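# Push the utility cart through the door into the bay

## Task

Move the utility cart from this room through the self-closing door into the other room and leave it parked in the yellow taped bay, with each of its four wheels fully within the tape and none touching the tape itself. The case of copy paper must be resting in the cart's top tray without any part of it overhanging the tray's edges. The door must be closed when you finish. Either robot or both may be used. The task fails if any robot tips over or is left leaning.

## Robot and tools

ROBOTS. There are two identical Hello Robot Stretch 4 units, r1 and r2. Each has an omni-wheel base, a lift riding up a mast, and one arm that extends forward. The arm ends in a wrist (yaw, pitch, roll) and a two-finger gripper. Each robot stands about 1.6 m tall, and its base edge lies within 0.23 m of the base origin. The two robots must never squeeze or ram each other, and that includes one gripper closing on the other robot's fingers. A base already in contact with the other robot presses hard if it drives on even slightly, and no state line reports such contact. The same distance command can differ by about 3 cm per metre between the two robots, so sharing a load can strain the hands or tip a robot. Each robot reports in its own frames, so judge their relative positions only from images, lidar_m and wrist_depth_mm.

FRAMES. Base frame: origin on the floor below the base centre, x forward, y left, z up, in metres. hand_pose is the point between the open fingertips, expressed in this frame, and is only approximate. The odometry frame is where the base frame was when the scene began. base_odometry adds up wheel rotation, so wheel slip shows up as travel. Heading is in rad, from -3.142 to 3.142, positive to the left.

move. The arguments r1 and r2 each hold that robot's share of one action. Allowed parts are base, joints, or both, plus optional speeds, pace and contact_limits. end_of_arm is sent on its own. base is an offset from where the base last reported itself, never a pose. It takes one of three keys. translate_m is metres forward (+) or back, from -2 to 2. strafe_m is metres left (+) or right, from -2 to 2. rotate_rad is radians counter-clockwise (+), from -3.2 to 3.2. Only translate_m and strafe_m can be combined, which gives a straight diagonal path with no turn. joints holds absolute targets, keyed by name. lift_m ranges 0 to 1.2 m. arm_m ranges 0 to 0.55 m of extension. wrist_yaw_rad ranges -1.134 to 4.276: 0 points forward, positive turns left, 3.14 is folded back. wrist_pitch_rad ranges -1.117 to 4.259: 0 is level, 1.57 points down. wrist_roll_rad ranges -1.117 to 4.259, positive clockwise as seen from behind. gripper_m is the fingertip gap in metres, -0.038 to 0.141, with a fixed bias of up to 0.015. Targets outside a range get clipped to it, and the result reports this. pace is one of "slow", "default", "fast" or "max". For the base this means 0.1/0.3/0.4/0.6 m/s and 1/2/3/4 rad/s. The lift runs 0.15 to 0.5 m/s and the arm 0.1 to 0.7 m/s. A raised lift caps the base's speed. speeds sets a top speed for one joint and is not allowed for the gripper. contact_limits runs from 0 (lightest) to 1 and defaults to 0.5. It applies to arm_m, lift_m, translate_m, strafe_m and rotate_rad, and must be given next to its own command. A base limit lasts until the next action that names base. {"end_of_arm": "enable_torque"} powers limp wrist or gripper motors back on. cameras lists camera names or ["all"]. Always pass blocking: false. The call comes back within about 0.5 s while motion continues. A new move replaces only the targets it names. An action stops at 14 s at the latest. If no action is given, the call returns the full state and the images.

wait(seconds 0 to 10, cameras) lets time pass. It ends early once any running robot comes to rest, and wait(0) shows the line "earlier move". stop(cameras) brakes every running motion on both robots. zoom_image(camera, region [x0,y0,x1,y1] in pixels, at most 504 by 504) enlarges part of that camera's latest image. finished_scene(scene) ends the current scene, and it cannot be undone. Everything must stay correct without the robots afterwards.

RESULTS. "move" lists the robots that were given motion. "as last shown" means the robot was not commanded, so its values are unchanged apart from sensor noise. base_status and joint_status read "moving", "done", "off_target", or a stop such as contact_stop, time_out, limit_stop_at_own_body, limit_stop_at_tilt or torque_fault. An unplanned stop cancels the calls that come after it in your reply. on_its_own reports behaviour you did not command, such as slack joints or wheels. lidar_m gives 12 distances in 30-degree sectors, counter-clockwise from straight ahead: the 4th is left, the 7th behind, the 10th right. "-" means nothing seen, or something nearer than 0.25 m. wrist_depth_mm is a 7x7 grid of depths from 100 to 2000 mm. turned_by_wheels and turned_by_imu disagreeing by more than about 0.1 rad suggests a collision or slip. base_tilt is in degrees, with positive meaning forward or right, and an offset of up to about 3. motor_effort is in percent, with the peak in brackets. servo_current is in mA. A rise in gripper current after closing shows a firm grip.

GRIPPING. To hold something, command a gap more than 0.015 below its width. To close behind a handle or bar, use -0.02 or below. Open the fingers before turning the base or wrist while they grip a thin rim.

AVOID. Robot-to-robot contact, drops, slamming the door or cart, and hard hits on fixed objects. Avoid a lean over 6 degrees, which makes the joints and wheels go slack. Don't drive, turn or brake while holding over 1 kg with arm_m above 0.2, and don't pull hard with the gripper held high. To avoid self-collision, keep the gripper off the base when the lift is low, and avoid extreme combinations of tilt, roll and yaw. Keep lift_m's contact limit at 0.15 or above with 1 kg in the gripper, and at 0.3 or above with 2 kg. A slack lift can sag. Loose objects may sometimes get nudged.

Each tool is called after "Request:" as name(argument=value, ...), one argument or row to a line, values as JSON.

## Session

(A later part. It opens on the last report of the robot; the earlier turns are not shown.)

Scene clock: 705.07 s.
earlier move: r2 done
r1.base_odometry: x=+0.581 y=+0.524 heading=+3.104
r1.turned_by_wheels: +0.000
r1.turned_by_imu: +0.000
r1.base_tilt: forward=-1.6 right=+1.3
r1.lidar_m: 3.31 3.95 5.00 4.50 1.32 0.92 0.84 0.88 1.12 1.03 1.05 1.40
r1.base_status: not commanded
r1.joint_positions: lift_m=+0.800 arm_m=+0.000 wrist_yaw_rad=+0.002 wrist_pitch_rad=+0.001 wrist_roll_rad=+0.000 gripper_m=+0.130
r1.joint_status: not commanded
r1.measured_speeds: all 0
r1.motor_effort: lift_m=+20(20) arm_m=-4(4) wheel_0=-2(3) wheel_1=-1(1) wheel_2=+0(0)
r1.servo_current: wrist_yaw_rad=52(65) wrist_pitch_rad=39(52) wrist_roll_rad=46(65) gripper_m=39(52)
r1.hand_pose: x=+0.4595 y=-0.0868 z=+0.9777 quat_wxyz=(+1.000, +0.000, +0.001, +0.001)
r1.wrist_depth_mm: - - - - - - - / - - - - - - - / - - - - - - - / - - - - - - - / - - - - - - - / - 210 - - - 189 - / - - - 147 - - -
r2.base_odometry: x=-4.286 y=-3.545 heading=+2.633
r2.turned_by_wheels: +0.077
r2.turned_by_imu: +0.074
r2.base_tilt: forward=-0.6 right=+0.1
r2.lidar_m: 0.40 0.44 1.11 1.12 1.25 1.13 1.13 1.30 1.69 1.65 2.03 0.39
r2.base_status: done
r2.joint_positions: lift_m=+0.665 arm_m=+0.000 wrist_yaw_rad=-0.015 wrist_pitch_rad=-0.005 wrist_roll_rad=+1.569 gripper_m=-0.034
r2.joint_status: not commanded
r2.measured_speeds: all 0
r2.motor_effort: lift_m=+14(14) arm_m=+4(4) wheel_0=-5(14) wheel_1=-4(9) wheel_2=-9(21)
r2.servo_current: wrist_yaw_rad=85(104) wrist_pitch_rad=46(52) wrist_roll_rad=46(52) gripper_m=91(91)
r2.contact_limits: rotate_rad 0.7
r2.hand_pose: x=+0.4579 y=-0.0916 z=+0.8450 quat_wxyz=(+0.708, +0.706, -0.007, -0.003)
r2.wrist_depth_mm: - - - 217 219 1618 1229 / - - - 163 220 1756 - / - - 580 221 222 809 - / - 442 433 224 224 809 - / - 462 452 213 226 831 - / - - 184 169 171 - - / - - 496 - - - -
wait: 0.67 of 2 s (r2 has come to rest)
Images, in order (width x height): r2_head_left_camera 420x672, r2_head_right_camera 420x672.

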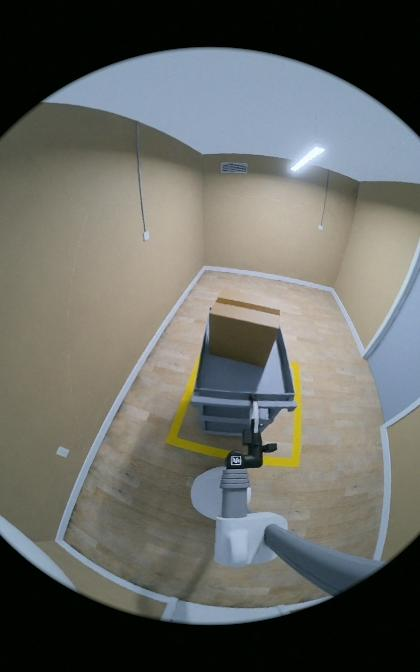

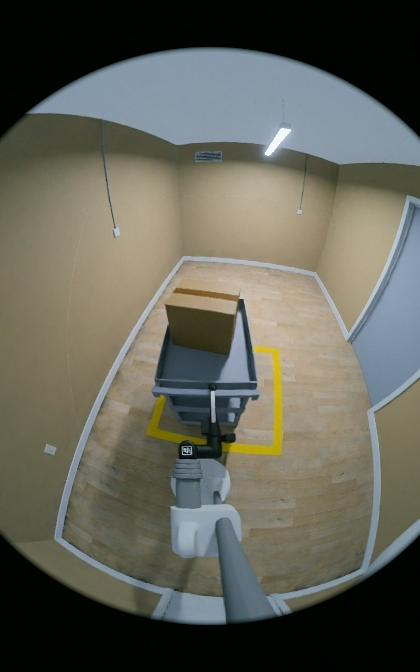

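Request:
move(
  blocking=false,
  r2={"base":{"translate_m":-0.06,"strafe_m":0.09},"pace":"slow","contact_limits":{"strafe_m":0.7}},
)

Request:
wait(
  seconds=3,
)

Request:
move(
  blocking=false,
  r2={"joints":{"gripper_m":0.1}},
)

Request:
wait(
  seconds=3,
  cameras=["r2_head_left_camera","r2_head_right_camera"],
)

Request:
zoom_image(
  camera="r2_head_right_camera",
  region=[110, 270, 300, 480],
)

Request:
zoom_image(
  camera="r2_head_left_camera",
  region=[130, 270, 320, 480],
)

Scene clock: 712.30 s.
move: r2 moving
r1: as last shown
r2.base_odometry: x=-4.285 y=-3.557 heading=+2.633
r2.turned_by_wheels: +0.000
r2.turned_by_imu: +0.001
r2.base_tilt: forward=-0.6 right=+0.1
r2.lidar_m: 0.39 0.42 1.10 1.10 1.25 1.14 1.12 1.31 1.71 1.69 2.02 0.43
r2.base_status: translate_m moving; strafe_m moving
r2.joint_positions: lift_m=+0.665 arm_m=+0.000 wrist_yaw_rad=-0.011 wrist_pitch_rad=-0.005 wrist_roll_rad=+1.569 gripper_m=-0.034
r2.joint_status: not commanded
r2.measured_speeds: translate_m=-0.028 strafe_m=+0.040 rotate_rad=+0.001 lift_m=+0.000 arm_m=+0.000 wrist_yaw_rad=+0.040 wrist_pitch_rad=+0.000 wrist_roll_rad=+0.000
r2.motor_effort: lift_m=+14(14) arm_m=+4(5) wheel_0=-9(14) wheel_1=+6(6) wheel_2=+6(7)
r2.servo_current: wrist_yaw_rad=59(91) wrist_pitch_rad=46(52) wrist_roll_rad=46(52) gripper_m=91(91)
r2.contact_limits: strafe_m 0.7
r2.hand_pose: x=+0.4583 y=-0.0905 z=+0.8450 quat_wxyz=(+0.708, +0.706, -0.006, -0.002)
r2.wrist_depth_mm: - - - 215 216 1618 1182 / - - - 163 219 1661 - / - - 521 220 220 820 - / - 445 433 167 224 809 - / - 466 455 169 227 831 - / - - 181 170 170 - - / - - 504 - - - -
pictures: none

Scene clock: 714.17 s.
earlier move: r2 done
r1.base_odometry: x=+0.581 y=+0.524 heading=+3.104
r1.turned_by_wheels: +0.000
r1.turned_by_imu: +0.000
r1.base_tilt: forward=-1.6 right=+1.3
r1.lidar_m: 3.33 3.96 5.00 4.52 1.35 0.93 0.85 0.89 1.10 1.02 1.07 1.41
r1.base_status: not commanded
r1.joint_positions: lift_m=+0.800 arm_m=+0.000 wrist_yaw_rad=+0.002 wrist_pitch_rad=+0.001 wrist_roll_rad=+0.000 gripper_m=+0.130
r1.joint_status: not commanded
r1.measured_speeds: all 0
r1.motor_effort: lift_m=+20(20) arm_m=-4(4) wheel_0=-2(3) wheel_1=-1(1) wheel_2=+0(0)
r1.servo_current: wrist_yaw_rad=52(72) wrist_pitch_rad=46(46) wrist_roll_rad=52(65) gripper_m=46(52)
r1.hand_pose: x=+0.4595 y=-0.0868 z=+0.9777 quat_wxyz=(+1.000, +0.000, +0.001, +0.001)
r1.wrist_depth_mm: - - - - - - - / - - - - - - - / - - - - - - - / - - - - - - - / - - - - - - - / - 210 - - - 189 - / - - - 146 - - -
r2.base_odometry: x=-4.278 y=-3.652 heading=+2.634
r2.turned_by_wheels: +0.001
r2.turned_by_imu: +0.001
r2.base_tilt: forward=-0.7 right=+0.1
r2.lidar_m: 0.41 0.44 1.05 1.03 1.18 1.09 1.06 1.24 1.78 1.76 2.09 0.42
r2.base_status: done
r2.joint_positions: lift_m=+0.665 arm_m=+0.000 wrist_yaw_rad=+0.003 wrist_pitch_rad=-0.005 wrist_roll_rad=+1.569 gripper_m=-0.034
r2.joint_status: not commanded
r2.measured_speeds: all 0
r2.motor_effort: lift_m=+14(14) arm_m=-3(5) wheel_0=-3(14) wheel_1=+3(6) wheel_2=+11(15)
r2.servo_current: wrist_yaw_rad=46(91) wrist_pitch_rad=46(52) wrist_roll_rad=46(59) gripper_m=91(98)
r2.contact_limits: strafe_m 0.7
r2.hand_pose: x=+0.4596 y=-0.0865 z=+0.8450 quat_wxyz=(+0.708, +0.706, -0.001, +0.003)
r2.wrist_depth_mm: - - - 199 200 1756 1205 / - - - 205 207 750 - / - 442 421 156 213 798 - / - 452 436 162 220 809 - / - - 469 167 226 - - / - - 182 171 176 - - / - - - - - - 508
wait: 1.87 of 3 s (r2 has come to rest)
pictures: none

Scene clock: 714.67 s.
move: r2 moving
r1: as last shown
r2.base_odometry: x=-4.278 y=-3.652 heading=+2.633
r2.turned_by_wheels: +0.000
r2.turned_by_imu: +0.000
r2.base_tilt: forward=-0.7 right=+0.1
r2.lidar_m: 0.41 0.46 1.04 1.03 1.17 1.08 1.05 1.24 1.79 1.77 2.11 0.40
r2.base_status: not commanded
r2.joint_positions: lift_m=+0.665 arm_m=+0.000 wrist_yaw_rad=+0.003 wrist_pitch_rad=-0.005 wrist_roll_rad=+1.569 gripper_m=-0.009
r2.joint_status: gripper_m moving
r2.measured_speeds: translate_m=-0.001 strafe_m=+0.000 rotate_rad=-0.001 lift_m=+0.000 arm_m=+0.000 wrist_yaw_rad=+0.000 wrist_pitch_rad=+0.000 wrist_roll_rad=+0.000
r2.motor_effort: lift_m=+14(14) arm_m=-3(4) wheel_0=-1(4) wheel_1=+3(4) wheel_2=+5(11)
r2.servo_current: wrist_yaw_rad=39(59) wrist_pitch_rad=46(52) wrist_roll_rad=52(52) gripper_m=72(111)
r2.contact_limits: strafe_m 0.7
r2.hand_pose: x=+0.4596 y=-0.0865 z=+0.8450 quat_wxyz=(+0.708, +0.706, -0.001, +0.003)
r2.wrist_depth_mm: - - - 204 205 1756 1182 / - - - 210 211 759 - / - 462 424 215 217 798 - / - 459 442 165 223 820 - / - - 473 170 229 - - / - - 187 175 172 - - / - - - - - - 517
pictures: none

Scene clock: 716.20 s.
earlier move: r2 done
r1.base_odometry: x=+0.581 y=+0.524 heading=+3.104
r1.turned_by_wheels: +0.000
r1.turned_by_imu: +0.000
r1.base_tilt: forward=-1.6 right=+1.3
r1.lidar_m: 3.33 3.93 5.02 4.52 1.34 0.93 0.85 0.88 1.11 1.03 1.08 1.39
r1.base_status: not commanded
r1.joint_positions: lift_m=+0.800 arm_m=+0.000 wrist_yaw_rad=+0.002 wrist_pitch_rad=+0.001 wrist_roll_rad=+0.000 gripper_m=+0.130
r1.joint_status: not commanded
r1.measured_speeds: all 0
r1.motor_effort: lift_m=+20(20) arm_m=-4(4) wheel_0=-1(3) wheel_1=-1(2) wheel_2=+0(0)
r1.servo_current: wrist_yaw_rad=59(72) wrist_pitch_rad=39(46) wrist_roll_rad=65(65) gripper_m=46(46)
r1.hand_pose: x=+0.4595 y=-0.0868 z=+0.9777 quat_wxyz=(+1.000, +0.000, +0.001, +0.001)
r1.wrist_depth_mm: - - - - - - - / - - - - - - - / - - - - - - - / - - - - - - - / - - - - - - - / - 210 - - - 189 - / - - - 146 - - -
r2.base_odometry: x=-4.277 y=-3.652 heading=+2.633
r2.turned_by_wheels: +0.000
r2.turned_by_imu: +0.000
r2.base_tilt: forward=-0.7 right=+0.1
r2.lidar_m: 0.39 0.45 1.04 1.01 1.19 1.10 1.05 1.19 1.77 1.77 2.10 0.44
r2.base_status: not commanded
r2.joint_positions: lift_m=+0.665 arm_m=+0.000 wrist_yaw_rad=+0.000 wrist_pitch_rad=-0.005 wrist_roll_rad=+1.569 gripper_m=+0.100
r2.joint_status: all done
r2.measured_speeds: all 0
r2.motor_effort: lift_m=+14(14) arm_m=-3(4) wheel_0=-1(4) wheel_1=+3(4) wheel_2=+3(11)
r2.servo_current: wrist_yaw_rad=46(59) wrist_pitch_rad=52(52) wrist_roll_rad=46(59) gripper_m=52(117)
r2.contact_limits: strafe_m 0.7
r2.hand_pose: x=+0.4593 y=-0.0874 z=+0.8450 quat_wxyz=(+0.708, +0.706, -0.002, +0.002)
r2.wrist_depth_mm: - - - 160 213 1756 1205 / - - - 164 220 798 - / - 564 430 222 224 809 - / - 462 445 229 229 831 - / - - 473 177 236 - - / - - 196 181 178 - - / - - - - 122 - 525
wait: 1.53 of 3 s (r2 has come to rest)
Images, in order (width x height): r2_head_left_camera 420x672, r2_head_right_camera 420x672.

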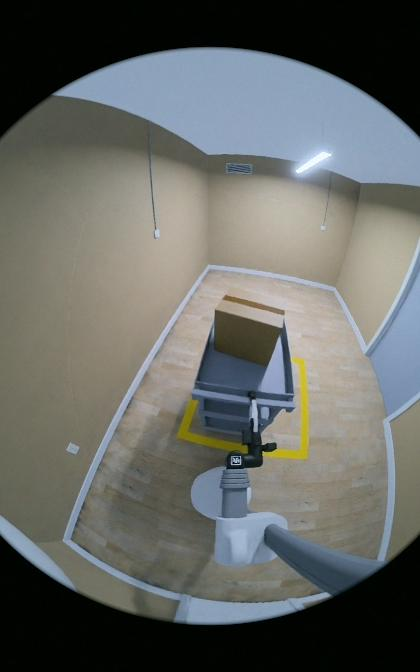

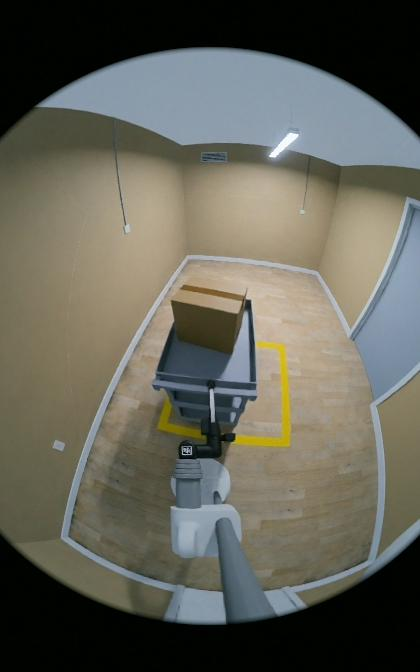

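Scaled by 2.400 from the camera's image (finer frame: 600x960).

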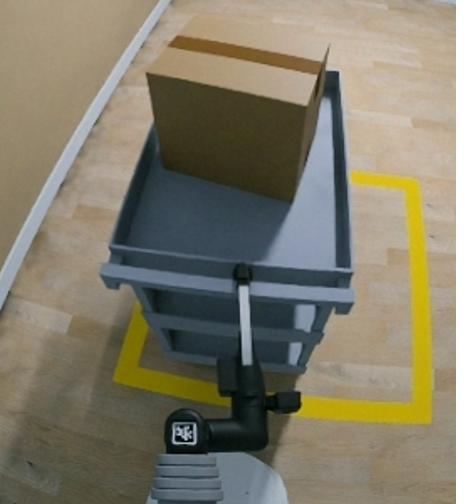

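Scaled by 2.400 from the camera's image (finer frame: 600x960).

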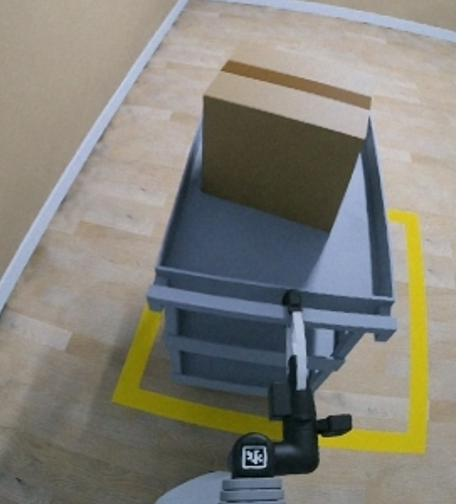

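Request:
move(
  blocking=false,
  r2={"base":{"translate_m":-0.45},"joints":{"gripper_m":0.14}},
)

Request:
wait(
  seconds=4,
  cameras=["r2_head_camera","r2_head_right_camera","r2_wrist_camera"],
)

Request:
move(
  blocking=false,
  r2={"base":{"strafe_m":-0.8}},
)

Request:
wait(
  seconds=5,
)

Request:
move(
  blocking=false,
  r2={"base":{"rotate_rad":0.5}},
)

Request:
wait(
  seconds=5,
  cameras=["r2_head_camera"],
)

Request:
zoom_image(
  camera="r2_head_camera",
  region=[0, 150, 420, 560],
)

Scene clock: 728.03 s.
move: r2 moving
r1: as last shown
r2.base_odometry: x=-4.250 y=-3.668 heading=+2.633
r2.turned_by_wheels: +0.000
r2.turned_by_imu: +0.001
r2.base_tilt: forward=-0.6 right=+0.0
r2.lidar_m: 0.44 0.50 1.05 1.02 1.18 1.06 1.00 1.21 1.77 1.76 2.09 0.44
r2.base_status: translate_m moving
r2.joint_positions: lift_m=+0.665 arm_m=+0.000 wrist_yaw_rad=+0.000 wrist_pitch_rad=-0.002 wrist_roll_rad=+1.569 gripper_m=+0.115
r2.joint_status: gripper_m moving
r2.measured_speeds: translate_m=-0.122 strafe_m=+0.000 rotate_rad=+0.007 lift_m=+0.000 arm_m=+0.000 wrist_yaw_rad=+0.000 wrist_pitch_rad=+0.000 wrist_roll_rad=+0.000
r2.motor_effort: lift_m=+16(16) arm_m=-3(4) wheel_0=-8(9) wheel_1=-7(9) wheel_2=+12(12)
r2.servo_current: wrist_yaw_rad=52(52) wrist_pitch_rad=33(46) wrist_roll_rad=52(52) gripper_m=98(104)
r2.hand_pose: x=+0.4593 y=-0.0875 z=+0.8439 quat_wxyz=(+0.708, +0.706, -0.001, +0.001)
r2.wrist_depth_mm: - - - 236 240 1576 473 / - - - 242 246 820 - / - 492 449 250 251 - - / - 480 473 254 260 - - / - - 496 262 264 - - / - - 202 208 188 - - / - - - - - 1537 -
pictures: none

Scene clock: 730.53 s.
earlier move: r2 done
r1.base_odometry: x=+0.581 y=+0.524 heading=+3.104
r1.turned_by_wheels: +0.000
r1.turned_by_imu: +0.000
r1.base_tilt: forward=-1.6 right=+1.3
r1.lidar_m: 3.30 3.95 5.01 4.51 1.34 0.92 0.86 0.89 1.11 1.02 1.07 1.41
r1.base_status: not commanded
r1.joint_positions: lift_m=+0.800 arm_m=+0.000 wrist_yaw_rad=+0.002 wrist_pitch_rad=+0.001 wrist_roll_rad=+0.000 gripper_m=+0.130
r1.joint_status: not commanded
r1.measured_speeds: all 0
r1.motor_effort: lift_m=+20(20) arm_m=-4(4) wheel_0=-2(3) wheel_1=-1(2) wheel_2=+0(0)
r1.servo_current: wrist_yaw_rad=46(72) wrist_pitch_rad=39(52) wrist_roll_rad=46(72) gripper_m=46(52)
r1.hand_pose: x=+0.4595 y=-0.0868 z=+0.9777 quat_wxyz=(+1.000, +0.000, +0.001, +0.001)
r1.wrist_depth_mm: - - - - - - - / - - - - - - - / - - - - - - - / - - - - - - - / - - - - - - - / - 211 - - - 188 - / - - - 147 - - -
r2.base_odometry: x=-3.885 y=-3.871 heading=+2.633
r2.turned_by_wheels: +0.000
r2.turned_by_imu: +0.000
r2.base_tilt: forward=-0.7 right=+0.1
r2.lidar_m: 0.85 1.34 1.11 1.12 0.81 0.63 0.57 0.72 1.22 1.66 1.90 0.86
r2.base_status: done
r2.joint_positions: lift_m=+0.665 arm_m=+0.000 wrist_yaw_rad=+0.000 wrist_pitch_rad=-0.002 wrist_roll_rad=+1.569 gripper_m=+0.140
r2.joint_status: all done
r2.measured_speeds: all 0
r2.motor_effort: lift_m=+16(16) arm_m=-2(4) wheel_0=-2(10) wheel_1=-3(9) wheel_2=+3(14)
r2.servo_current: wrist_yaw_rad=52(59) wrist_pitch_rad=39(52) wrist_roll_rad=52(59) gripper_m=52(104)
r2.hand_pose: x=+0.4593 y=-0.0875 z=+0.8439 quat_wxyz=(+0.708, +0.706, -0.001, +0.001)
r2.wrist_depth_mm: - - - - - 1661 1160 / - - - - - 1661 1160 / - - - 668 - 654 - / - - 904 676 - 683 - / - - 976 699 - 683 - / - - - 640 212 204 - / - - - - - 1661 1160
wait: 2.50 of 4 s (r2 has come to rest)
Images, in order (width x height): r2_head_camera 420x560, r2_head_right_camera 420x672, r2_wrist_camera 616x392.

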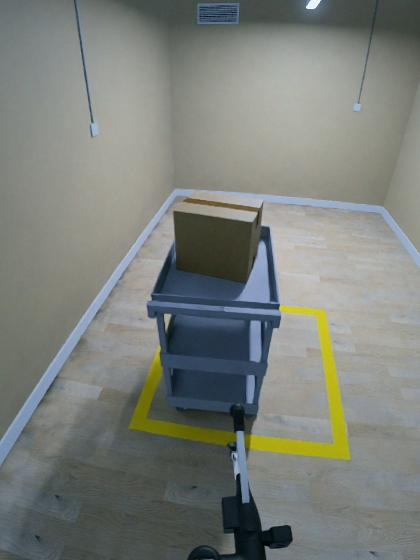

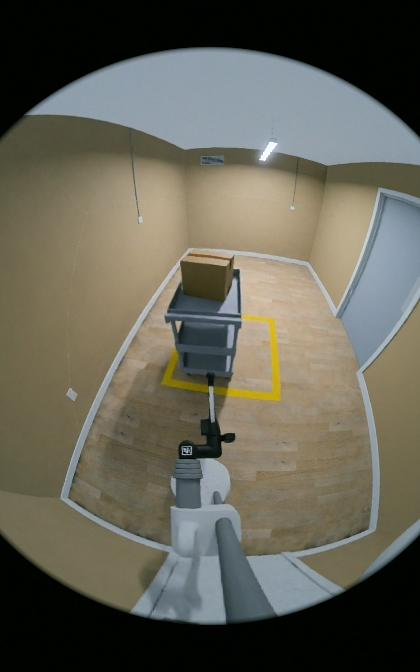

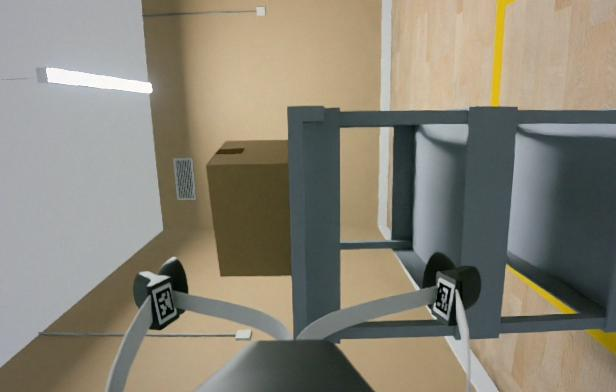

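Scene clock: 731.03 s.
move: r2 moving
r1: as last shown
r2.base_odometry: x=-3.867 y=-3.840 heading=+2.633
r2.turned_by_wheels: +0.000
r2.turned_by_imu: +0.000
r2.base_tilt: forward=-0.7 right=+0.0
r2.lidar_m: 0.81 1.42 1.17 1.17 0.81 0.62 0.59 0.73 1.26 1.62 1.86 0.88
r2.base_status: strafe_m moving
r2.joint_positions: lift_m=+0.665 arm_m=+0.000 wrist_yaw_rad=+0.000 wrist_pitch_rad=-0.002 wrist_roll_rad=+1.569 gripper_m=+0.140
r2.joint_status: not commanded
r2.measured_speeds: translate_m=+0.000 strafe_m=-0.140 rotate_rad=+0.002 lift_m=+0.000 arm_m=+0.000 wrist_yaw_rad=+0.000 wrist_pitch_rad=+0.000 wrist_roll_rad=+0.000
r2.motor_effort: lift_m=+16(16) arm_m=-3(3) wheel_0=+11(14) wheel_1=-11(12) wheel_2=-1(2)
r2.servo_current: wrist_yaw_rad=52(52) wrist_pitch_rad=39(46) wrist_roll_rad=39(59) gripper_m=52(52)
r2.hand_pose: x=+0.4593 y=-0.0875 z=+0.8439 quat_wxyz=(+0.708, +0.706, -0.001, +0.001)
r2.wrist_depth_mm: - - - - - 1661 1138 / - - - - - 1708 1160 / - - - 1008 - 661 - / - - 904 668 - 668 - / - - 960 699 - 691 - / - - - 640 - 204 - / - - - - - 1756 1160
pictures: none

Scene clock: 734.53 s.
earlier move: r2 done
r1.base_odometry: x=+0.581 y=+0.524 heading=+3.104
r1.turned_by_wheels: +0.000
r1.turned_by_imu: +0.000
r1.base_tilt: forward=-1.6 right=+1.2
r1.lidar_m: 3.35 3.96 5.02 4.49 1.36 0.92 0.86 0.89 1.11 1.04 1.06 1.42
r1.base_status: not commanded
r1.joint_positions: lift_m=+0.800 arm_m=+0.000 wrist_yaw_rad=+0.002 wrist_pitch_rad=+0.001 wrist_roll_rad=+0.000 gripper_m=+0.130
r1.joint_status: not commanded
r1.measured_speeds: all 0
r1.motor_effort: lift_m=+20(20) arm_m=-4(4) wheel_0=-2(3) wheel_1=-1(2) wheel_2=+0(0)
r1.servo_current: wrist_yaw_rad=52(78) wrist_pitch_rad=46(46) wrist_roll_rad=46(72) gripper_m=46(52)
r1.hand_pose: x=+0.4595 y=-0.0868 z=+0.9777 quat_wxyz=(+1.000, +0.000, +0.001, +0.001)
r1.wrist_depth_mm: - - - - - - - / - - - - - - - / - - - - - - - / - - - - - - - / - - - - - - - / - 210 - - - 189 - / - - - 146 - - -
r2.base_odometry: x=-3.495 y=-3.173 heading=+2.633
r2.turned_by_wheels: +0.000
r2.turned_by_imu: +0.000
r2.base_tilt: forward=-0.7 right=+0.1
r2.lidar_m: 3.93 0.97 1.28 1.86 0.93 0.78 0.79 0.94 0.90 0.87 1.00 1.83
r2.base_status: done
r2.joint_positions: lift_m=+0.665 arm_m=+0.000 wrist_yaw_rad=+0.000 wrist_pitch_rad=-0.002 wrist_roll_rad=+1.569 gripper_m=+0.140
r2.joint_status: not commanded
r2.measured_speeds: all 0
r2.motor_effort: lift_m=+16(16) arm_m=-2(3) wheel_0=+2(15) wheel_1=-1(12) wheel_2=+0(2)
r2.servo_current: wrist_yaw_rad=52(59) wrist_pitch_rad=46(46) wrist_roll_rad=39(65) gripper_m=52(59)
r2.hand_pose: x=+0.4593 y=-0.0875 z=+0.8439 quat_wxyz=(+0.708, +0.706, -0.001, +0.001)
r2.wrist_depth_mm: - - - - - 1708 1160 / - - - - - 1708 1182 / - - - - - 1708 1160 / - - - - - 1708 1205 / - - - - - 1618 1182 / - - - - - 1397 1182 / - - - - - 1863 1182
wait: 3.50 of 5 s (r2 has come to rest)
pictures: none

Scene clock: 735.03 s.
move: r2 moving
r1: as last shown
r2.base_odometry: x=-3.495 y=-3.173 heading=+2.885
r2.turned_by_wheels: +0.252
r2.turned_by_imu: +0.245
r2.base_tilt: forward=-0.7 right=+0.1
r2.lidar_m: 1.06 0.98 1.90 1.29 0.85 0.78 0.83 0.94 0.89 0.92 1.19 2.81
r2.base_status: rotate_rad moving
r2.joint_positions: lift_m=+0.665 arm_m=+0.000 wrist_yaw_rad=+0.000 wrist_pitch_rad=-0.002 wrist_roll_rad=+1.569 gripper_m=+0.140
r2.joint_status: not commanded
r2.measured_speeds: translate_m=-0.001 strafe_m=-0.001 rotate_rad=+0.981 lift_m=+0.000 arm_m=+0.000 wrist_yaw_rad=+0.000 wrist_pitch_rad=+0.000 wrist_roll_rad=+0.000
r2.motor_effort: lift_m=+16(16) arm_m=-1(2) wheel_0=-7(10) wheel_1=-8(10) wheel_2=-11(12)
r2.servo_current: wrist_yaw_rad=39(59) wrist_pitch_rad=39(46) wrist_roll_rad=26(59) gripper_m=52(52)
r2.hand_pose: x=+0.4593 y=-0.0875 z=+0.8439 quat_wxyz=(+0.708, +0.706, -0.001, +0.001)
r2.wrist_depth_mm: - - - - - 1618 1138 / - - - - - 1708 1160 / - - - - - 1661 1205 / - - - - - 1708 1182 / - - - - - 1336 1205 / - - 1042 1042 917 205 1078 / - - - - - 866 -
pictures: none

Scene clock: 735.83 s.
earlier move: r2 done
r1.base_odometry: x=+0.581 y=+0.524 heading=+3.104
r1.turned_by_wheels: +0.000
r1.turned_by_imu: +0.000
r1.base_tilt: forward=-1.6 right=+1.3
r1.lidar_m: 3.35 3.94 5.01 4.52 1.34 0.91 0.86 0.90 1.11 1.03 1.08 1.39
r1.base_status: not commanded
r1.joint_positions: lift_m=+0.800 arm_m=+0.000 wrist_yaw_rad=+0.002 wrist_pitch_rad=+0.001 wrist_roll_rad=+0.000 gripper_m=+0.130
r1.joint_status: not commanded
r1.measured_speeds: all 0
r1.motor_effort: lift_m=+20(20) arm_m=-4(4) wheel_0=-2(3) wheel_1=-1(2) wheel_2=+0(0)
r1.servo_current: wrist_yaw_rad=59(72) wrist_pitch_rad=46(52) wrist_roll_rad=59(72) gripper_m=46(46)
r1.hand_pose: x=+0.4595 y=-0.0868 z=+0.9777 quat_wxyz=(+1.000, +0.000, +0.001, +0.001)
r1.wrist_depth_mm: - - - - - - - / - - - - - - - / - - - - - - - / - - - - - - - / - - - - - - - / - 210 - - - 189 - / - - - 146 - - -
r2.base_odometry: x=-3.495 y=-3.173 heading=+3.132
r2.turned_by_wheels: +0.247
r2.turned_by_imu: +0.241
r2.base_tilt: forward=-0.6 right=+0.1
r2.lidar_m: 0.98 1.23 1.89 1.01 0.78 0.76 0.91 0.91 0.90 0.99 1.72 3.91
r2.base_status: done
r2.joint_positions: lift_m=+0.665 arm_m=+0.000 wrist_yaw_rad=+0.000 wrist_pitch_rad=-0.002 wrist_roll_rad=+1.569 gripper_m=+0.140
r2.joint_status: not commanded
r2.measured_speeds: all 0
r2.motor_effort: lift_m=+16(16) arm_m=-3(3) wheel_0=-3(10) wheel_1=-3(10) wheel_2=-4(12)
r2.servo_current: wrist_yaw_rad=33(59) wrist_pitch_rad=46(46) wrist_roll_rad=46(59) gripper_m=52(52)
r2.hand_pose: x=+0.4593 y=-0.0875 z=+0.8439 quat_wxyz=(+0.708, +0.706, -0.001, +0.001)
r2.wrist_depth_mm: - - - - - 1661 1160 / - - - - - 1708 1160 / - - - - - 1464 1182 / - - - 1098 1366 1397 1042 / - - - 1060 - 820 - / - - 1229 854 198 204 - / - - - - - 1708 1118
wait: 0.80 of 5 s (r2 has come to rest)
Images, in order (width x height): r2_head_camera 420x560.

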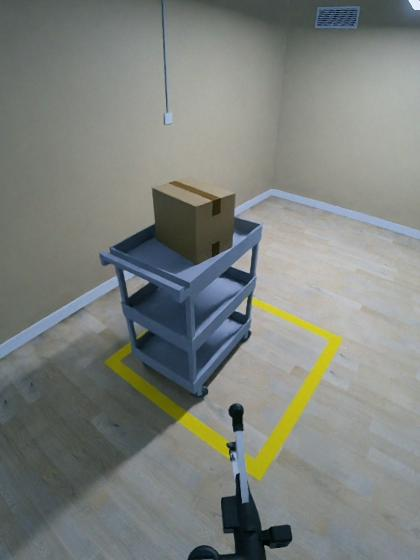

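Scaled by 1.200 from the camera's image (finer frame: 1200x1600).

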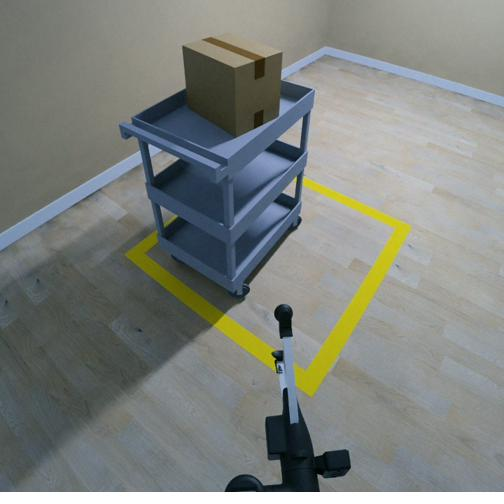

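Request:
move(
  blocking=false,
  r2={"base":{"rotate_rad":-0.6}},
)

Request:
wait(
  seconds=3,
)

Request:
move(
  blocking=false,
  r2={"base":{"strafe_m":0.72}},
)

Request:
wait(
  seconds=5,
  cameras=["r2_wrist_camera"],
)

Scene clock: 746.27 s.
move: r2 moving
r1: as last shown
r2.base_odometry: x=-3.495 y=-3.173 heading=+2.881
r2.turned_by_wheels: -0.251
r2.turned_by_imu: -0.244
r2.base_tilt: forward=-0.7 right=+0.0
r2.lidar_m: 1.03 0.99 1.90 1.30 0.84 0.79 0.84 0.92 0.89 0.91 1.20 2.81
r2.base_status: rotate_rad moving
r2.joint_positions: lift_m=+0.665 arm_m=+0.000 wrist_yaw_rad=+0.000 wrist_pitch_rad=-0.002 wrist_roll_rad=+1.569 gripper_m=+0.140
r2.joint_status: not commanded
r2.measured_speeds: translate_m=+0.001 strafe_m=+0.001 rotate_rad=-0.980 lift_m=+0.000 arm_m=+0.000 wrist_yaw_rad=+0.000 wrist_pitch_rad=+0.000 wrist_roll_rad=+0.000
r2.motor_effort: lift_m=+16(16) arm_m=-3(4) wheel_0=+11(11) wheel_1=+9(10) wheel_2=+9(11)
r2.servo_current: wrist_yaw_rad=46(52) wrist_pitch_rad=46(46) wrist_roll_rad=46(52) gripper_m=52(52)
r2.hand_pose: x=+0.4593 y=-0.0875 z=+0.8439 quat_wxyz=(+0.708, +0.706, -0.001, +0.001)
r2.wrist_depth_mm: - - - - - 1661 1138 / - - - - - 1708 1182 / - - - - - 1708 1182 / - - - - - 1756 1205 / - - - - - 1336 1118 / - - 991 1008 211 187 946 / - - - - - 788 -
pictures: none

Scene clock: 747.17 s.
earlier move: r2 done
r1.base_odometry: x=+0.581 y=+0.524 heading=+3.104
r1.turned_by_wheels: +0.000
r1.turned_by_imu: +0.000
r1.base_tilt: forward=-1.6 right=+1.3
r1.lidar_m: 3.31 3.94 5.02 4.51 1.29 0.91 0.84 0.89 1.13 1.04 1.07 1.38
r1.base_status: not commanded
r1.joint_positions: lift_m=+0.800 arm_m=+0.000 wrist_yaw_rad=+0.002 wrist_pitch_rad=+0.001 wrist_roll_rad=+0.000 gripper_m=+0.130
r1.joint_status: not commanded
r1.measured_speeds: all 0
r1.motor_effort: lift_m=+20(20) arm_m=-4(4) wheel_0=-2(3) wheel_1=-1(1) wheel_2=+0(0)
r1.servo_current: wrist_yaw_rad=46(72) wrist_pitch_rad=33(52) wrist_roll_rad=46(59) gripper_m=39(46)
r1.hand_pose: x=+0.4595 y=-0.0868 z=+0.9777 quat_wxyz=(+1.000, +0.000, +0.001, +0.001)
r1.wrist_depth_mm: - - - - - - - / - - - - - - - / - - - - - - - / - - - - - - - / - - - - - - - / - 209 - - - 188 - / - - - 147 - - -
r2.base_odometry: x=-3.495 y=-3.173 heading=+2.533
r2.turned_by_wheels: -0.348
r2.turned_by_imu: -0.339
r2.base_tilt: forward=-0.7 right=+0.1
r2.lidar_m: 3.93 0.97 1.14 1.90 1.00 0.81 0.78 0.89 0.92 0.89 0.96 1.57
r2.base_status: done
r2.joint_positions: lift_m=+0.665 arm_m=+0.000 wrist_yaw_rad=+0.000 wrist_pitch_rad=-0.002 wrist_roll_rad=+1.569 gripper_m=+0.140
r2.joint_status: not commanded
r2.measured_speeds: all 0
r2.motor_effort: lift_m=+16(16) arm_m=-3(4) wheel_0=+3(11) wheel_1=+1(10) wheel_2=+3(12)
r2.servo_current: wrist_yaw_rad=46(52) wrist_pitch_rad=39(46) wrist_roll_rad=46(65) gripper_m=52(52)
r2.hand_pose: x=+0.4593 y=-0.0875 z=+0.8439 quat_wxyz=(+0.708, +0.706, -0.001, +0.001)
r2.wrist_depth_mm: - - - - - 1661 1138 / - - - - - 1708 1160 / - - - - - 1618 1182 / - - - - - 1708 1182 / - - - - - 1576 1182 / - - - - - 1397 1182 / - - - - - 1863 1182
wait: 0.90 of 3 s (r2 has come to rest)
pictures: none

Scene clock: 747.67 s.
move: r2 moving
r1: as last shown
r2.base_odometry: x=-3.516 y=-3.202 heading=+2.533
r2.turned_by_wheels: +0.000
r2.turned_by_imu: +0.000
r2.base_tilt: forward=-0.7 right=+0.1
r2.lidar_m: 3.92 0.96 1.12 1.87 1.02 0.81 0.76 0.88 0.96 0.92 1.01 1.66
r2.base_status: strafe_m moving
r2.joint_positions: lift_m=+0.665 arm_m=+0.000 wrist_yaw_rad=+0.000 wrist_pitch_rad=-0.002 wrist_roll_rad=+1.569 gripper_m=+0.140
r2.joint_status: not commanded
r2.measured_speeds: translate_m=+0.000 strafe_m=+0.140 rotate_rad=+0.001 lift_m=+0.000 arm_m=+0.000 wrist_yaw_rad=+0.000 wrist_pitch_rad=+0.000 wrist_roll_rad=+0.000
r2.motor_effort: lift_m=+16(16) arm_m=-3(4) wheel_0=-9(13) wheel_1=+10(12) wheel_2=+0(2)
r2.servo_current: wrist_yaw_rad=39(52) wrist_pitch_rad=33(52) wrist_roll_rad=52(59) gripper_m=52(52)
r2.hand_pose: x=+0.4593 y=-0.0875 z=+0.8439 quat_wxyz=(+0.708, +0.706, -0.001, +0.001)
r2.wrist_depth_mm: - - - - - 1661 1160 / - - - - - 1708 1182 / - - - - - 1708 1182 / - - - - - 1708 1182 / - - - - - 1576 1182 / - - - - - 1430 1205 / - - - - - 1808 1182
pictures: none

Scene clock: 750.90 s.
earlier move: r2 done
r1.base_odometry: x=+0.581 y=+0.524 heading=+3.104
r1.turned_by_wheels: +0.000
r1.turned_by_imu: +0.000
r1.base_tilt: forward=-1.6 right=+1.2
r1.lidar_m: 3.33 3.94 5.01 4.54 1.34 0.94 0.85 0.88 1.10 1.03 1.06 1.40
r1.base_status: not commanded
r1.joint_positions: lift_m=+0.800 arm_m=+0.000 wrist_yaw_rad=+0.002 wrist_pitch_rad=+0.001 wrist_roll_rad=+0.000 gripper_m=+0.130
r1.joint_status: not commanded
r1.measured_speeds: all 0
r1.motor_effort: lift_m=+20(20) arm_m=-4(4) wheel_0=-2(3) wheel_1=-1(2) wheel_2=+0(0)
r1.servo_current: wrist_yaw_rad=52(78) wrist_pitch_rad=39(52) wrist_roll_rad=46(72) gripper_m=39(52)
r1.hand_pose: x=+0.4595 y=-0.0868 z=+0.9777 quat_wxyz=(+1.000, +0.000, +0.001, +0.001)
r1.wrist_depth_mm: - - - - - - - / - - - - - - - / - - - - - - - / - - - - - - - / - - - - - - - / - 210 - - - 189 - / - - - 147 - - -
r2.base_odometry: x=-3.907 y=-3.763 heading=+2.533
r2.turned_by_wheels: +0.000
r2.turned_by_imu: +0.001
r2.base_tilt: forward=-0.7 right=+0.0
r2.lidar_m: 0.74 0.83 1.22 1.20 0.97 0.74 0.70 0.79 1.21 1.59 1.73 2.72
r2.base_status: done
r2.joint_positions: lift_m=+0.665 arm_m=+0.000 wrist_yaw_rad=+0.000 wrist_pitch_rad=-0.002 wrist_roll_rad=+1.569 gripper_m=+0.140
r2.joint_status: not commanded
r2.measured_speeds: all 0
r2.motor_effort: lift_m=+16(16) arm_m=-3(4) wheel_0=-2(13) wheel_1=+3(13) wheel_2=+0(2)
r2.servo_current: wrist_yaw_rad=46(65) wrist_pitch_rad=39(52) wrist_roll_rad=33(65) gripper_m=46(59)
r2.hand_pose: x=+0.4593 y=-0.0875 z=+0.8439 quat_wxyz=(+0.708, +0.706, -0.001, +0.001)
r2.wrist_depth_mm: - - - - - 1661 1160 / - - - - - 1661 1160 / - - - - - 1661 1182 / - - - - - 597 1060 / - - 809 603 - 603 - / - - 820 603 1182 603 - / - - - - - 621 -
wait: 3.23 of 5 s (r2 has come to rest)
Images, in order (width x height): r2_wrist_camera 616x392.

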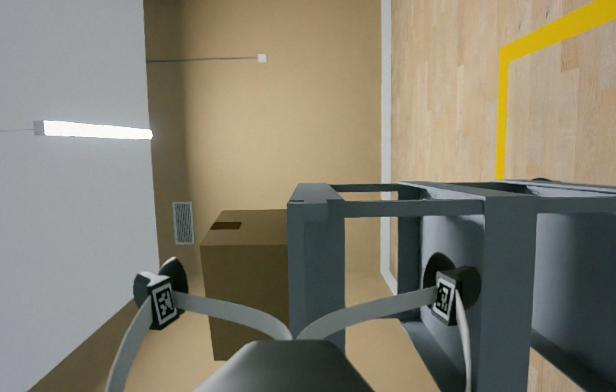

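Request:
move(
  blocking=false,
  r2={"base":{"translate_m":0.375,"strafe_m":0.17},"pace":"slow"},
)

Request:
wait(
  seconds=6,
  cameras=["r2_wrist_camera"],
)

Request:
move(
  blocking=false,
  r2={"joints":{"gripper_m":-0.035}},
)

Request:
wait(
  seconds=3,
)

Request:
move(
  blocking=false,
  r2={"base":{"strafe_m":-0.22},"pace":"slow","contact_limits":{"strafe_m":0.7}},
)

Request:
wait(
  seconds=4,
)

Request:
move(
  blocking=false,
  r2={"base":{"translate_m":-0.35},"pace":"slow","contact_limits":{"translate_m":0.7}},
)

Request:
wait(
  seconds=5,
  cameras=["r2_head_left_camera","r2_head_right_camera"],
)

Scene clock: 762.43 s.
move: r2 moving
r1: as last shown
r2.base_odometry: x=-3.920 y=-3.761 heading=+2.533
r2.turned_by_wheels: +0.000
r2.turned_by_imu: +0.001
r2.base_tilt: forward=-0.7 right=+0.1
r2.lidar_m: 0.74 0.82 1.20 1.19 1.00 0.73 0.66 0.79 1.23 1.60 1.73 2.71
r2.base_status: translate_m moving; strafe_m moving
r2.joint_positions: lift_m=+0.665 arm_m=+0.000 wrist_yaw_rad=+0.000 wrist_pitch_rad=-0.002 wrist_roll_rad=+1.569 gripper_m=+0.140
r2.joint_status: not commanded
r2.measured_speeds: translate_m=+0.048 strafe_m=+0.022 rotate_rad=+0.001 lift_m=+0.000 arm_m=+0.000 wrist_yaw_rad=+0.000 wrist_pitch_rad=+0.000 wrist_roll_rad=+0.000
r2.motor_effort: lift_m=+16(16) arm_m=-4(4) wheel_0=+6(7) wheel_1=+6(8) wheel_2=-9(10)
r2.servo_current: wrist_yaw_rad=46(52) wrist_pitch_rad=46(46) wrist_roll_rad=33(59) gripper_m=52(59)
r2.hand_pose: x=+0.4593 y=-0.0875 z=+0.8439 quat_wxyz=(+0.708, +0.706, -0.001, +0.001)
r2.wrist_depth_mm: - - - - - 1661 1138 / - - - - - 1661 1182 / - - - - - 1708 1182 / - - - 931 - 603 878 / - - 798 591 - 591 - / - - 820 597 1182 204 - / - - - - - 609 -
pictures: none

Scene clock: 767.23 s.
earlier move: r2 done
r1.base_odometry: x=+0.581 y=+0.524 heading=+3.104
r1.turned_by_wheels: +0.000
r1.turned_by_imu: +0.000
r1.base_tilt: forward=-1.6 right=+1.3
r1.lidar_m: 3.31 3.95 5.01 4.52 1.33 0.93 0.84 0.90 1.10 1.03 1.09 1.38
r1.base_status: not commanded
r1.joint_positions: lift_m=+0.800 arm_m=+0.000 wrist_yaw_rad=+0.002 wrist_pitch_rad=+0.001 wrist_roll_rad=+0.000 gripper_m=+0.130
r1.joint_status: not commanded
r1.measured_speeds: all 0
r1.motor_effort: lift_m=+20(20) arm_m=-4(4) wheel_0=-2(3) wheel_1=-1(2) wheel_2=+0(0)
r1.servo_current: wrist_yaw_rad=46(72) wrist_pitch_rad=46(52) wrist_roll_rad=46(72) gripper_m=39(52)
r1.hand_pose: x=+0.4595 y=-0.0868 z=+0.9777 quat_wxyz=(+1.000, +0.000, +0.001, +0.001)
r1.wrist_depth_mm: - - - - - - - / - - - - - - - / - - - - - - - / - - - - - - - / - - - - - - - / - 211 - - - 188 - / - - - 147 - - -
r2.base_odometry: x=-4.311 y=-3.689 heading=+2.533
r2.turned_by_wheels: +0.000
r2.turned_by_imu: +0.001
r2.base_tilt: forward=-0.7 right=+0.0
r2.lidar_m: 0.41 0.42 0.99 0.97 1.07 1.12 1.07 1.12 1.79 1.81 1.97 0.42
r2.base_status: done
r2.joint_positions: lift_m=+0.665 arm_m=+0.000 wrist_yaw_rad=+0.000 wrist_pitch_rad=-0.002 wrist_roll_rad=+1.569 gripper_m=+0.140
r2.joint_status: not commanded
r2.measured_speeds: all 0
r2.motor_effort: lift_m=+16(16) arm_m=-3(4) wheel_0=+4(9) wheel_1=+4(9) wheel_2=-6(10)
r2.servo_current: wrist_yaw_rad=52(59) wrist_pitch_rad=39(52) wrist_roll_rad=46(65) gripper_m=52(59)
r2.hand_pose: x=+0.4593 y=-0.0875 z=+0.8439 quat_wxyz=(+0.708, +0.706, -0.001, +0.001)
r2.wrist_depth_mm: - - - 226 228 1576 1138 / - - - 229 230 1618 - / - - 430 231 233 820 - / - 445 439 234 236 831 - / - 469 459 236 237 820 - / - - 197 179 199 187 - / - 521 508 - - 1808 -
wait: 4.80 of 6 s (r2 has come to rest)
Images, in order (width x height): r2_wrist_camera 616x392.

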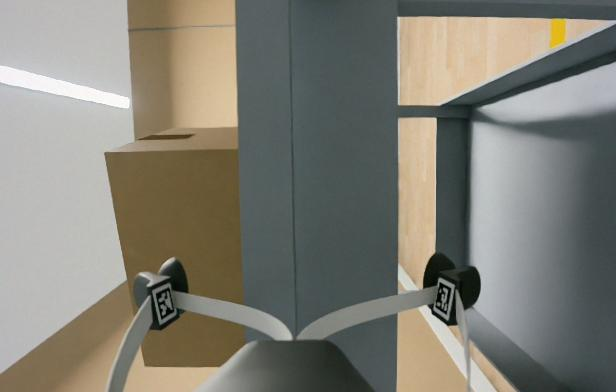

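Scene clock: 767.73 s.
move: r2 moving
r1: as last shown
r2.base_odometry: x=-4.311 y=-3.689 heading=+2.533
r2.turned_by_wheels: +0.000
r2.turned_by_imu: +0.000
r2.base_tilt: forward=-0.7 right=+0.0
r2.lidar_m: 0.39 0.40 1.02 0.94 1.06 1.08 1.05 1.16 1.76 1.81 1.93 0.41
r2.base_status: not commanded
r2.joint_positions: lift_m=+0.665 arm_m=+0.000 wrist_yaw_rad=+0.000 wrist_pitch_rad=-0.002 wrist_roll_rad=+1.569 gripper_m=+0.128
r2.joint_status: gripper_m moving
r2.measured_speeds: all 0
r2.motor_effort: lift_m=+16(16) arm_m=-3(4) wheel_0=+4(4) wheel_1=+4(4) wheel_2=-6(6)
r2.servo_current: wrist_yaw_rad=59(59) wrist_pitch_rad=39(46) wrist_roll_rad=39(59) gripper_m=104(104)
r2.hand_pose: x=+0.4593 y=-0.0875 z=+0.8439 quat_wxyz=(+0.708, +0.706, -0.001, +0.001)
r2.wrist_depth_mm: - - - 226 228 1576 1138 / - - - 229 231 1661 - / - - 433 232 233 820 - / - 445 439 234 236 831 - / - 469 459 236 238 831 - / - - 194 179 195 - - / - - 512 - - 1863 -
pictures: none

Scene clock: 769.77 s.
earlier move: r2 done
r1.base_odometry: x=+0.581 y=+0.524 heading=+3.104
r1.turned_by_wheels: +0.000
r1.turned_by_imu: +0.000
r1.base_tilt: forward=-1.6 right=+1.3
r1.lidar_m: 3.34 3.93 5.02 4.54 1.34 0.93 0.86 0.90 1.11 1.05 1.06 1.37
r1.base_status: not commanded
r1.joint_positions: lift_m=+0.800 arm_m=+0.000 wrist_yaw_rad=+0.002 wrist_pitch_rad=+0.001 wrist_roll_rad=+0.000 gripper_m=+0.130
r1.joint_status: not commanded
r1.measured_speeds: all 0
r1.motor_effort: lift_m=+20(20) arm_m=-4(4) wheel_0=-2(3) wheel_1=-1(2) wheel_2=+0(0)
r1.servo_current: wrist_yaw_rad=72(72) wrist_pitch_rad=33(52) wrist_roll_rad=39(65) gripper_m=39(52)
r1.hand_pose: x=+0.4595 y=-0.0868 z=+0.9777 quat_wxyz=(+1.000, +0.000, +0.001, +0.001)
r1.wrist_depth_mm: - - - - - - - / - - - - - - - / - - - - - - - / - - - - - - - / - - - - - - - / - 211 - - - 189 - / - - - 146 - - -
r2.base_odometry: x=-4.312 y=-3.688 heading=+2.533
r2.turned_by_wheels: +0.000
r2.turned_by_imu: +0.000
r2.base_tilt: forward=-0.6 right=+0.1
r2.lidar_m: 0.38 0.43 1.00 0.98 1.08 1.11 1.05 1.15 1.76 1.83 1.96 0.43
r2.base_status: not commanded
r2.joint_positions: lift_m=+0.665 arm_m=+0.000 wrist_yaw_rad=+0.004 wrist_pitch_rad=-0.002 wrist_roll_rad=+1.569 gripper_m=-0.033
r2.joint_status: all done
r2.measured_speeds: all 0
r2.motor_effort: lift_m=+16(16) arm_m=-3(5) wheel_0=+0(4) wheel_1=+0(4) wheel_2=-1(6)
r2.servo_current: wrist_yaw_rad=59(65) wrist_pitch_rad=39(52) wrist_roll_rad=46(65) gripper_m=117(299)
r2.hand_pose: x=+0.4597 y=-0.0861 z=+0.8439 quat_wxyz=(+0.708, +0.706, +0.001, +0.002)
r2.wrist_depth_mm: - - - 158 214 1808 1182 / - - - 216 216 1618 - / - - 442 219 220 809 - / - 442 436 223 224 820 - / - 469 459 208 227 831 - / - - 184 171 180 - - / - - 508 - - - -
wait: 2.03 of 3 s (r2 has come to rest)
pictures: none

Scene clock: 770.27 s.
move: r2 moving
r1: as last shown
r2.base_odometry: x=-4.303 y=-3.677 heading=+2.533
r2.turned_by_wheels: +0.001
r2.turned_by_imu: +0.001
r2.base_tilt: forward=-0.7 right=+0.0
r2.lidar_m: 0.39 0.40 1.02 0.98 1.09 1.09 1.04 1.17 1.77 1.79 1.93 0.40
r2.base_status: strafe_m moving
r2.joint_positions: lift_m=+0.665 arm_m=+0.000 wrist_yaw_rad=+0.009 wrist_pitch_rad=-0.002 wrist_roll_rad=+1.569 gripper_m=-0.034
r2.joint_status: not commanded
r2.measured_speeds: translate_m=+0.000 strafe_m=-0.055 rotate_rad=-0.001 lift_m=+0.000 arm_m=+0.000 wrist_yaw_rad=+0.008 wrist_pitch_rad=+0.000 wrist_roll_rad=+0.000
r2.motor_effort: lift_m=+16(16) arm_m=-3(4) wheel_0=+10(15) wheel_1=-7(8) wheel_2=+1(2)
r2.servo_current: wrist_yaw_rad=52(65) wrist_pitch_rad=39(39) wrist_roll_rad=52(59) gripper_m=117(124)
r2.contact_limits: strafe_m 0.7
r2.hand_pose: x=+0.4601 y=-0.0848 z=+0.8439 quat_wxyz=(+0.708, +0.706, +0.003, +0.004)
r2.wrist_depth_mm: - - - 213 213 1708 1229 / - - - 215 216 1618 - / - - 442 220 220 798 - / - 442 436 223 223 809 - / - 473 459 226 226 820 - / - - 184 171 180 - - / - - - - - - -
pictures: none

Scene clock: 773.10 s.
earlier move: r2 done
r1.base_odometry: x=+0.581 y=+0.524 heading=+3.104
r1.turned_by_wheels: +0.000
r1.turned_by_imu: +0.000
r1.base_tilt: forward=-1.6 right=+1.3
r1.lidar_m: 3.32 3.94 5.02 4.52 1.32 0.92 0.86 0.88 1.09 1.04 1.06 1.41
r1.base_status: not commanded
r1.joint_positions: lift_m=+0.800 arm_m=+0.000 wrist_yaw_rad=+0.002 wrist_pitch_rad=+0.001 wrist_roll_rad=+0.000 gripper_m=+0.130
r1.joint_status: not commanded
r1.measured_speeds: all 0
r1.motor_effort: lift_m=+20(20) arm_m=-4(4) wheel_0=-2(3) wheel_1=-1(2) wheel_2=+0(0)
r1.servo_current: wrist_yaw_rad=52(72) wrist_pitch_rad=39(52) wrist_roll_rad=65(65) gripper_m=46(46)
r1.hand_pose: x=+0.4595 y=-0.0868 z=+0.9777 quat_wxyz=(+1.000, +0.000, +0.001, +0.001)
r1.wrist_depth_mm: - - - - - - - / - - - - - - - / - - - - - - - / - - - - - - - / - - - - - - - / - 210 - - - 189 - / - - - 147 - - -
r2.base_odometry: x=-4.186 y=-3.508 heading=+2.533
r2.turned_by_wheels: +0.000
r2.turned_by_imu: +0.001
r2.base_tilt: forward=-0.7 right=+0.1
r2.lidar_m: 0.36 0.35 1.21 1.19 1.30 1.15 1.08 1.20 1.63 1.60 1.70 0.45
r2.base_status: done
r2.joint_positions: lift_m=+0.665 arm_m=+0.000 wrist_yaw_rad=+0.006 wrist_pitch_rad=-0.002 wrist_roll_rad=+1.569 gripper_m=-0.034
r2.joint_status: not commanded
r2.measured_speeds: all 0
r2.motor_effort: lift_m=+16(16) arm_m=-4(4) wheel_0=+7(18) wheel_1=-2(8) wheel_2=+0(2)
r2.servo_current: wrist_yaw_rad=39(78) wrist_pitch_rad=39(52) wrist_roll_rad=39(65) gripper_m=104(124)
r2.contact_limits: strafe_m 0.7
r2.hand_pose: x=+0.4598 y=-0.0858 z=+0.8439 quat_wxyz=(+0.708, +0.706, +0.001, +0.003)
r2.wrist_depth_mm: - - - 229 273 274 276 / - - - 257 263 1537 1138 / - - - 248 252 1756 530 / - - - 239 243 788 - / - 449 439 178 234 820 - / - 442 184 172 179 788 - / - 445 439 - - - -
wait: 2.83 of 4 s (r2 has come to rest)
pictures: none

Scene clock: 773.60 s.
move: r2 moving
r1: as last shown
r2.base_odometry: x=-4.176 y=-3.515 heading=+2.533
r2.turned_by_wheels: +0.000
r2.turned_by_imu: +0.000
r2.base_tilt: forward=-0.7 right=+0.1
r2.lidar_m: 0.36 0.37 1.22 1.20 1.32 1.12 1.04 1.18 1.61 1.57 1.71 0.43
r2.base_status: translate_m moving
r2.joint_positions: lift_m=+0.665 arm_m=+0.000 wrist_yaw_rad=+0.006 wrist_pitch_rad=-0.002 wrist_roll_rad=+1.569 gripper_m=-0.034
r2.joint_status: not commanded
r2.measured_speeds: translate_m=-0.050 strafe_m=+0.000 rotate_rad=-0.001 lift_m=+0.000 arm_m=+0.000 wrist_yaw_rad=+0.000 wrist_pitch_rad=+0.000 wrist_roll_rad=+0.000
r2.motor_effort: lift_m=+16(16) arm_m=-4(4) wheel_0=-8(8) wheel_1=-7(9) wheel_2=+16(16)
r2.servo_current: wrist_yaw_rad=52(65) wrist_pitch_rad=46(46) wrist_roll_rad=39(52) gripper_m=104(104)
r2.contact_limits: translate_m 0.7
r2.hand_pose: x=+0.4598 y=-0.0858 z=+0.8439 quat_wxyz=(+0.708, +0.706, +0.001, +0.003)
r2.wrist_depth_mm: - - - 231 272 272 272 / - - - 256 262 1661 1205 / - - - 247 251 1808 539 / - - - 185 241 788 - / - 445 442 178 233 820 - / - 442 183 172 178 798 - / - 445 442 - - - -
pictures: none

Scene clock: 777.90 s.
earlier move: r2 done
r1.base_odometry: x=+0.581 y=+0.524 heading=+3.104
r1.turned_by_wheels: +0.000
r1.turned_by_imu: +0.000
r1.base_tilt: forward=-1.6 right=+1.3
r1.lidar_m: 3.33 3.96 4.98 4.56 1.35 0.91 0.86 0.89 1.11 1.03 1.08 1.38
r1.base_status: not commanded
r1.joint_positions: lift_m=+0.800 arm_m=+0.000 wrist_yaw_rad=+0.002 wrist_pitch_rad=+0.001 wrist_roll_rad=+0.000 gripper_m=+0.130
r1.joint_status: not commanded
r1.measured_speeds: all 0
r1.motor_effort: lift_m=+20(20) arm_m=-4(4) wheel_0=-2(3) wheel_1=-1(2) wheel_2=+0(0)
r1.servo_current: wrist_yaw_rad=39(72) wrist_pitch_rad=39(46) wrist_roll_rad=52(72) gripper_m=39(52)
r1.hand_pose: x=+0.4595 y=-0.0868 z=+0.9777 quat_wxyz=(+1.000, +0.000, +0.001, +0.001)
r1.wrist_depth_mm: - - - - - - - / - - - - - - - / - - - - - - - / - - - - - - - / - - - - - - - / - 211 - - - 189 - / - - - 146 - - -
r2.base_odometry: x=-3.899 y=-3.708 heading=+2.532
r2.turned_by_wheels: -0.001
r2.turned_by_imu: -0.002
r2.base_tilt: forward=-0.7 right=+0.2
r2.lidar_m: 0.36 0.37 1.26 1.24 0.99 0.75 0.71 0.82 1.27 1.56 1.69 0.44
r2.base_status: done
r2.joint_positions: lift_m=+0.665 arm_m=+0.000 wrist_yaw_rad=-0.003 wrist_pitch_rad=-0.002 wrist_roll_rad=+1.569 gripper_m=-0.034
r2.joint_status: not commanded
r2.measured_speeds: all 0
r2.motor_effort: lift_m=+16(16) arm_m=-4(4) wheel_0=-8(14) wheel_1=-6(10) wheel_2=+2(17)
r2.servo_current: wrist_yaw_rad=46(65) wrist_pitch_rad=39(52) wrist_roll_rad=46(59) gripper_m=98(111)
r2.contact_limits: translate_m 0.7
r2.hand_pose: x=+0.4590 y=-0.0883 z=+0.8439 quat_wxyz=(+0.708, +0.707, -0.002, +0.000)
r2.wrist_depth_mm: - - - 201 268 268 266 / - - - 253 255 1618 1205 / - - - 245 247 1808 - / - - - 237 239 788 - / - 439 442 196 232 820 - / - 445 182 171 180 809 - / - 449 445 - - - -
wait: 4.30 of 5 s (r2 has come to rest)
Images, in order (width x height): r2_head_left_camera 420x672, r2_head_right_camera 420x672.

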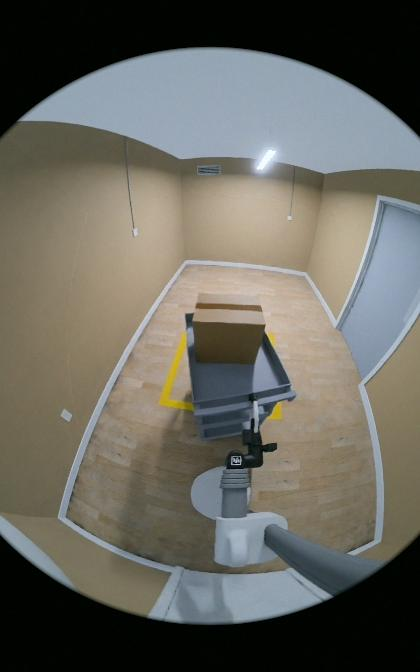

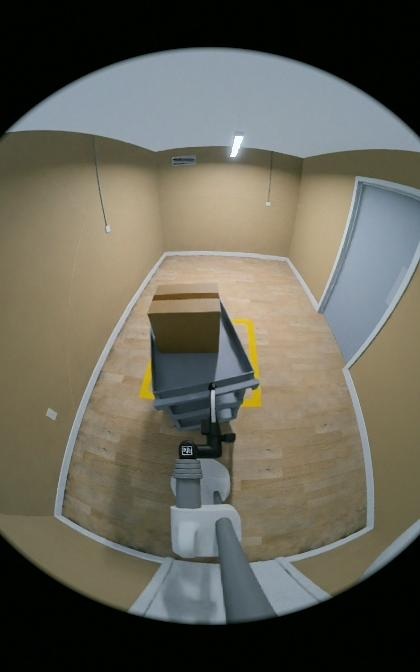

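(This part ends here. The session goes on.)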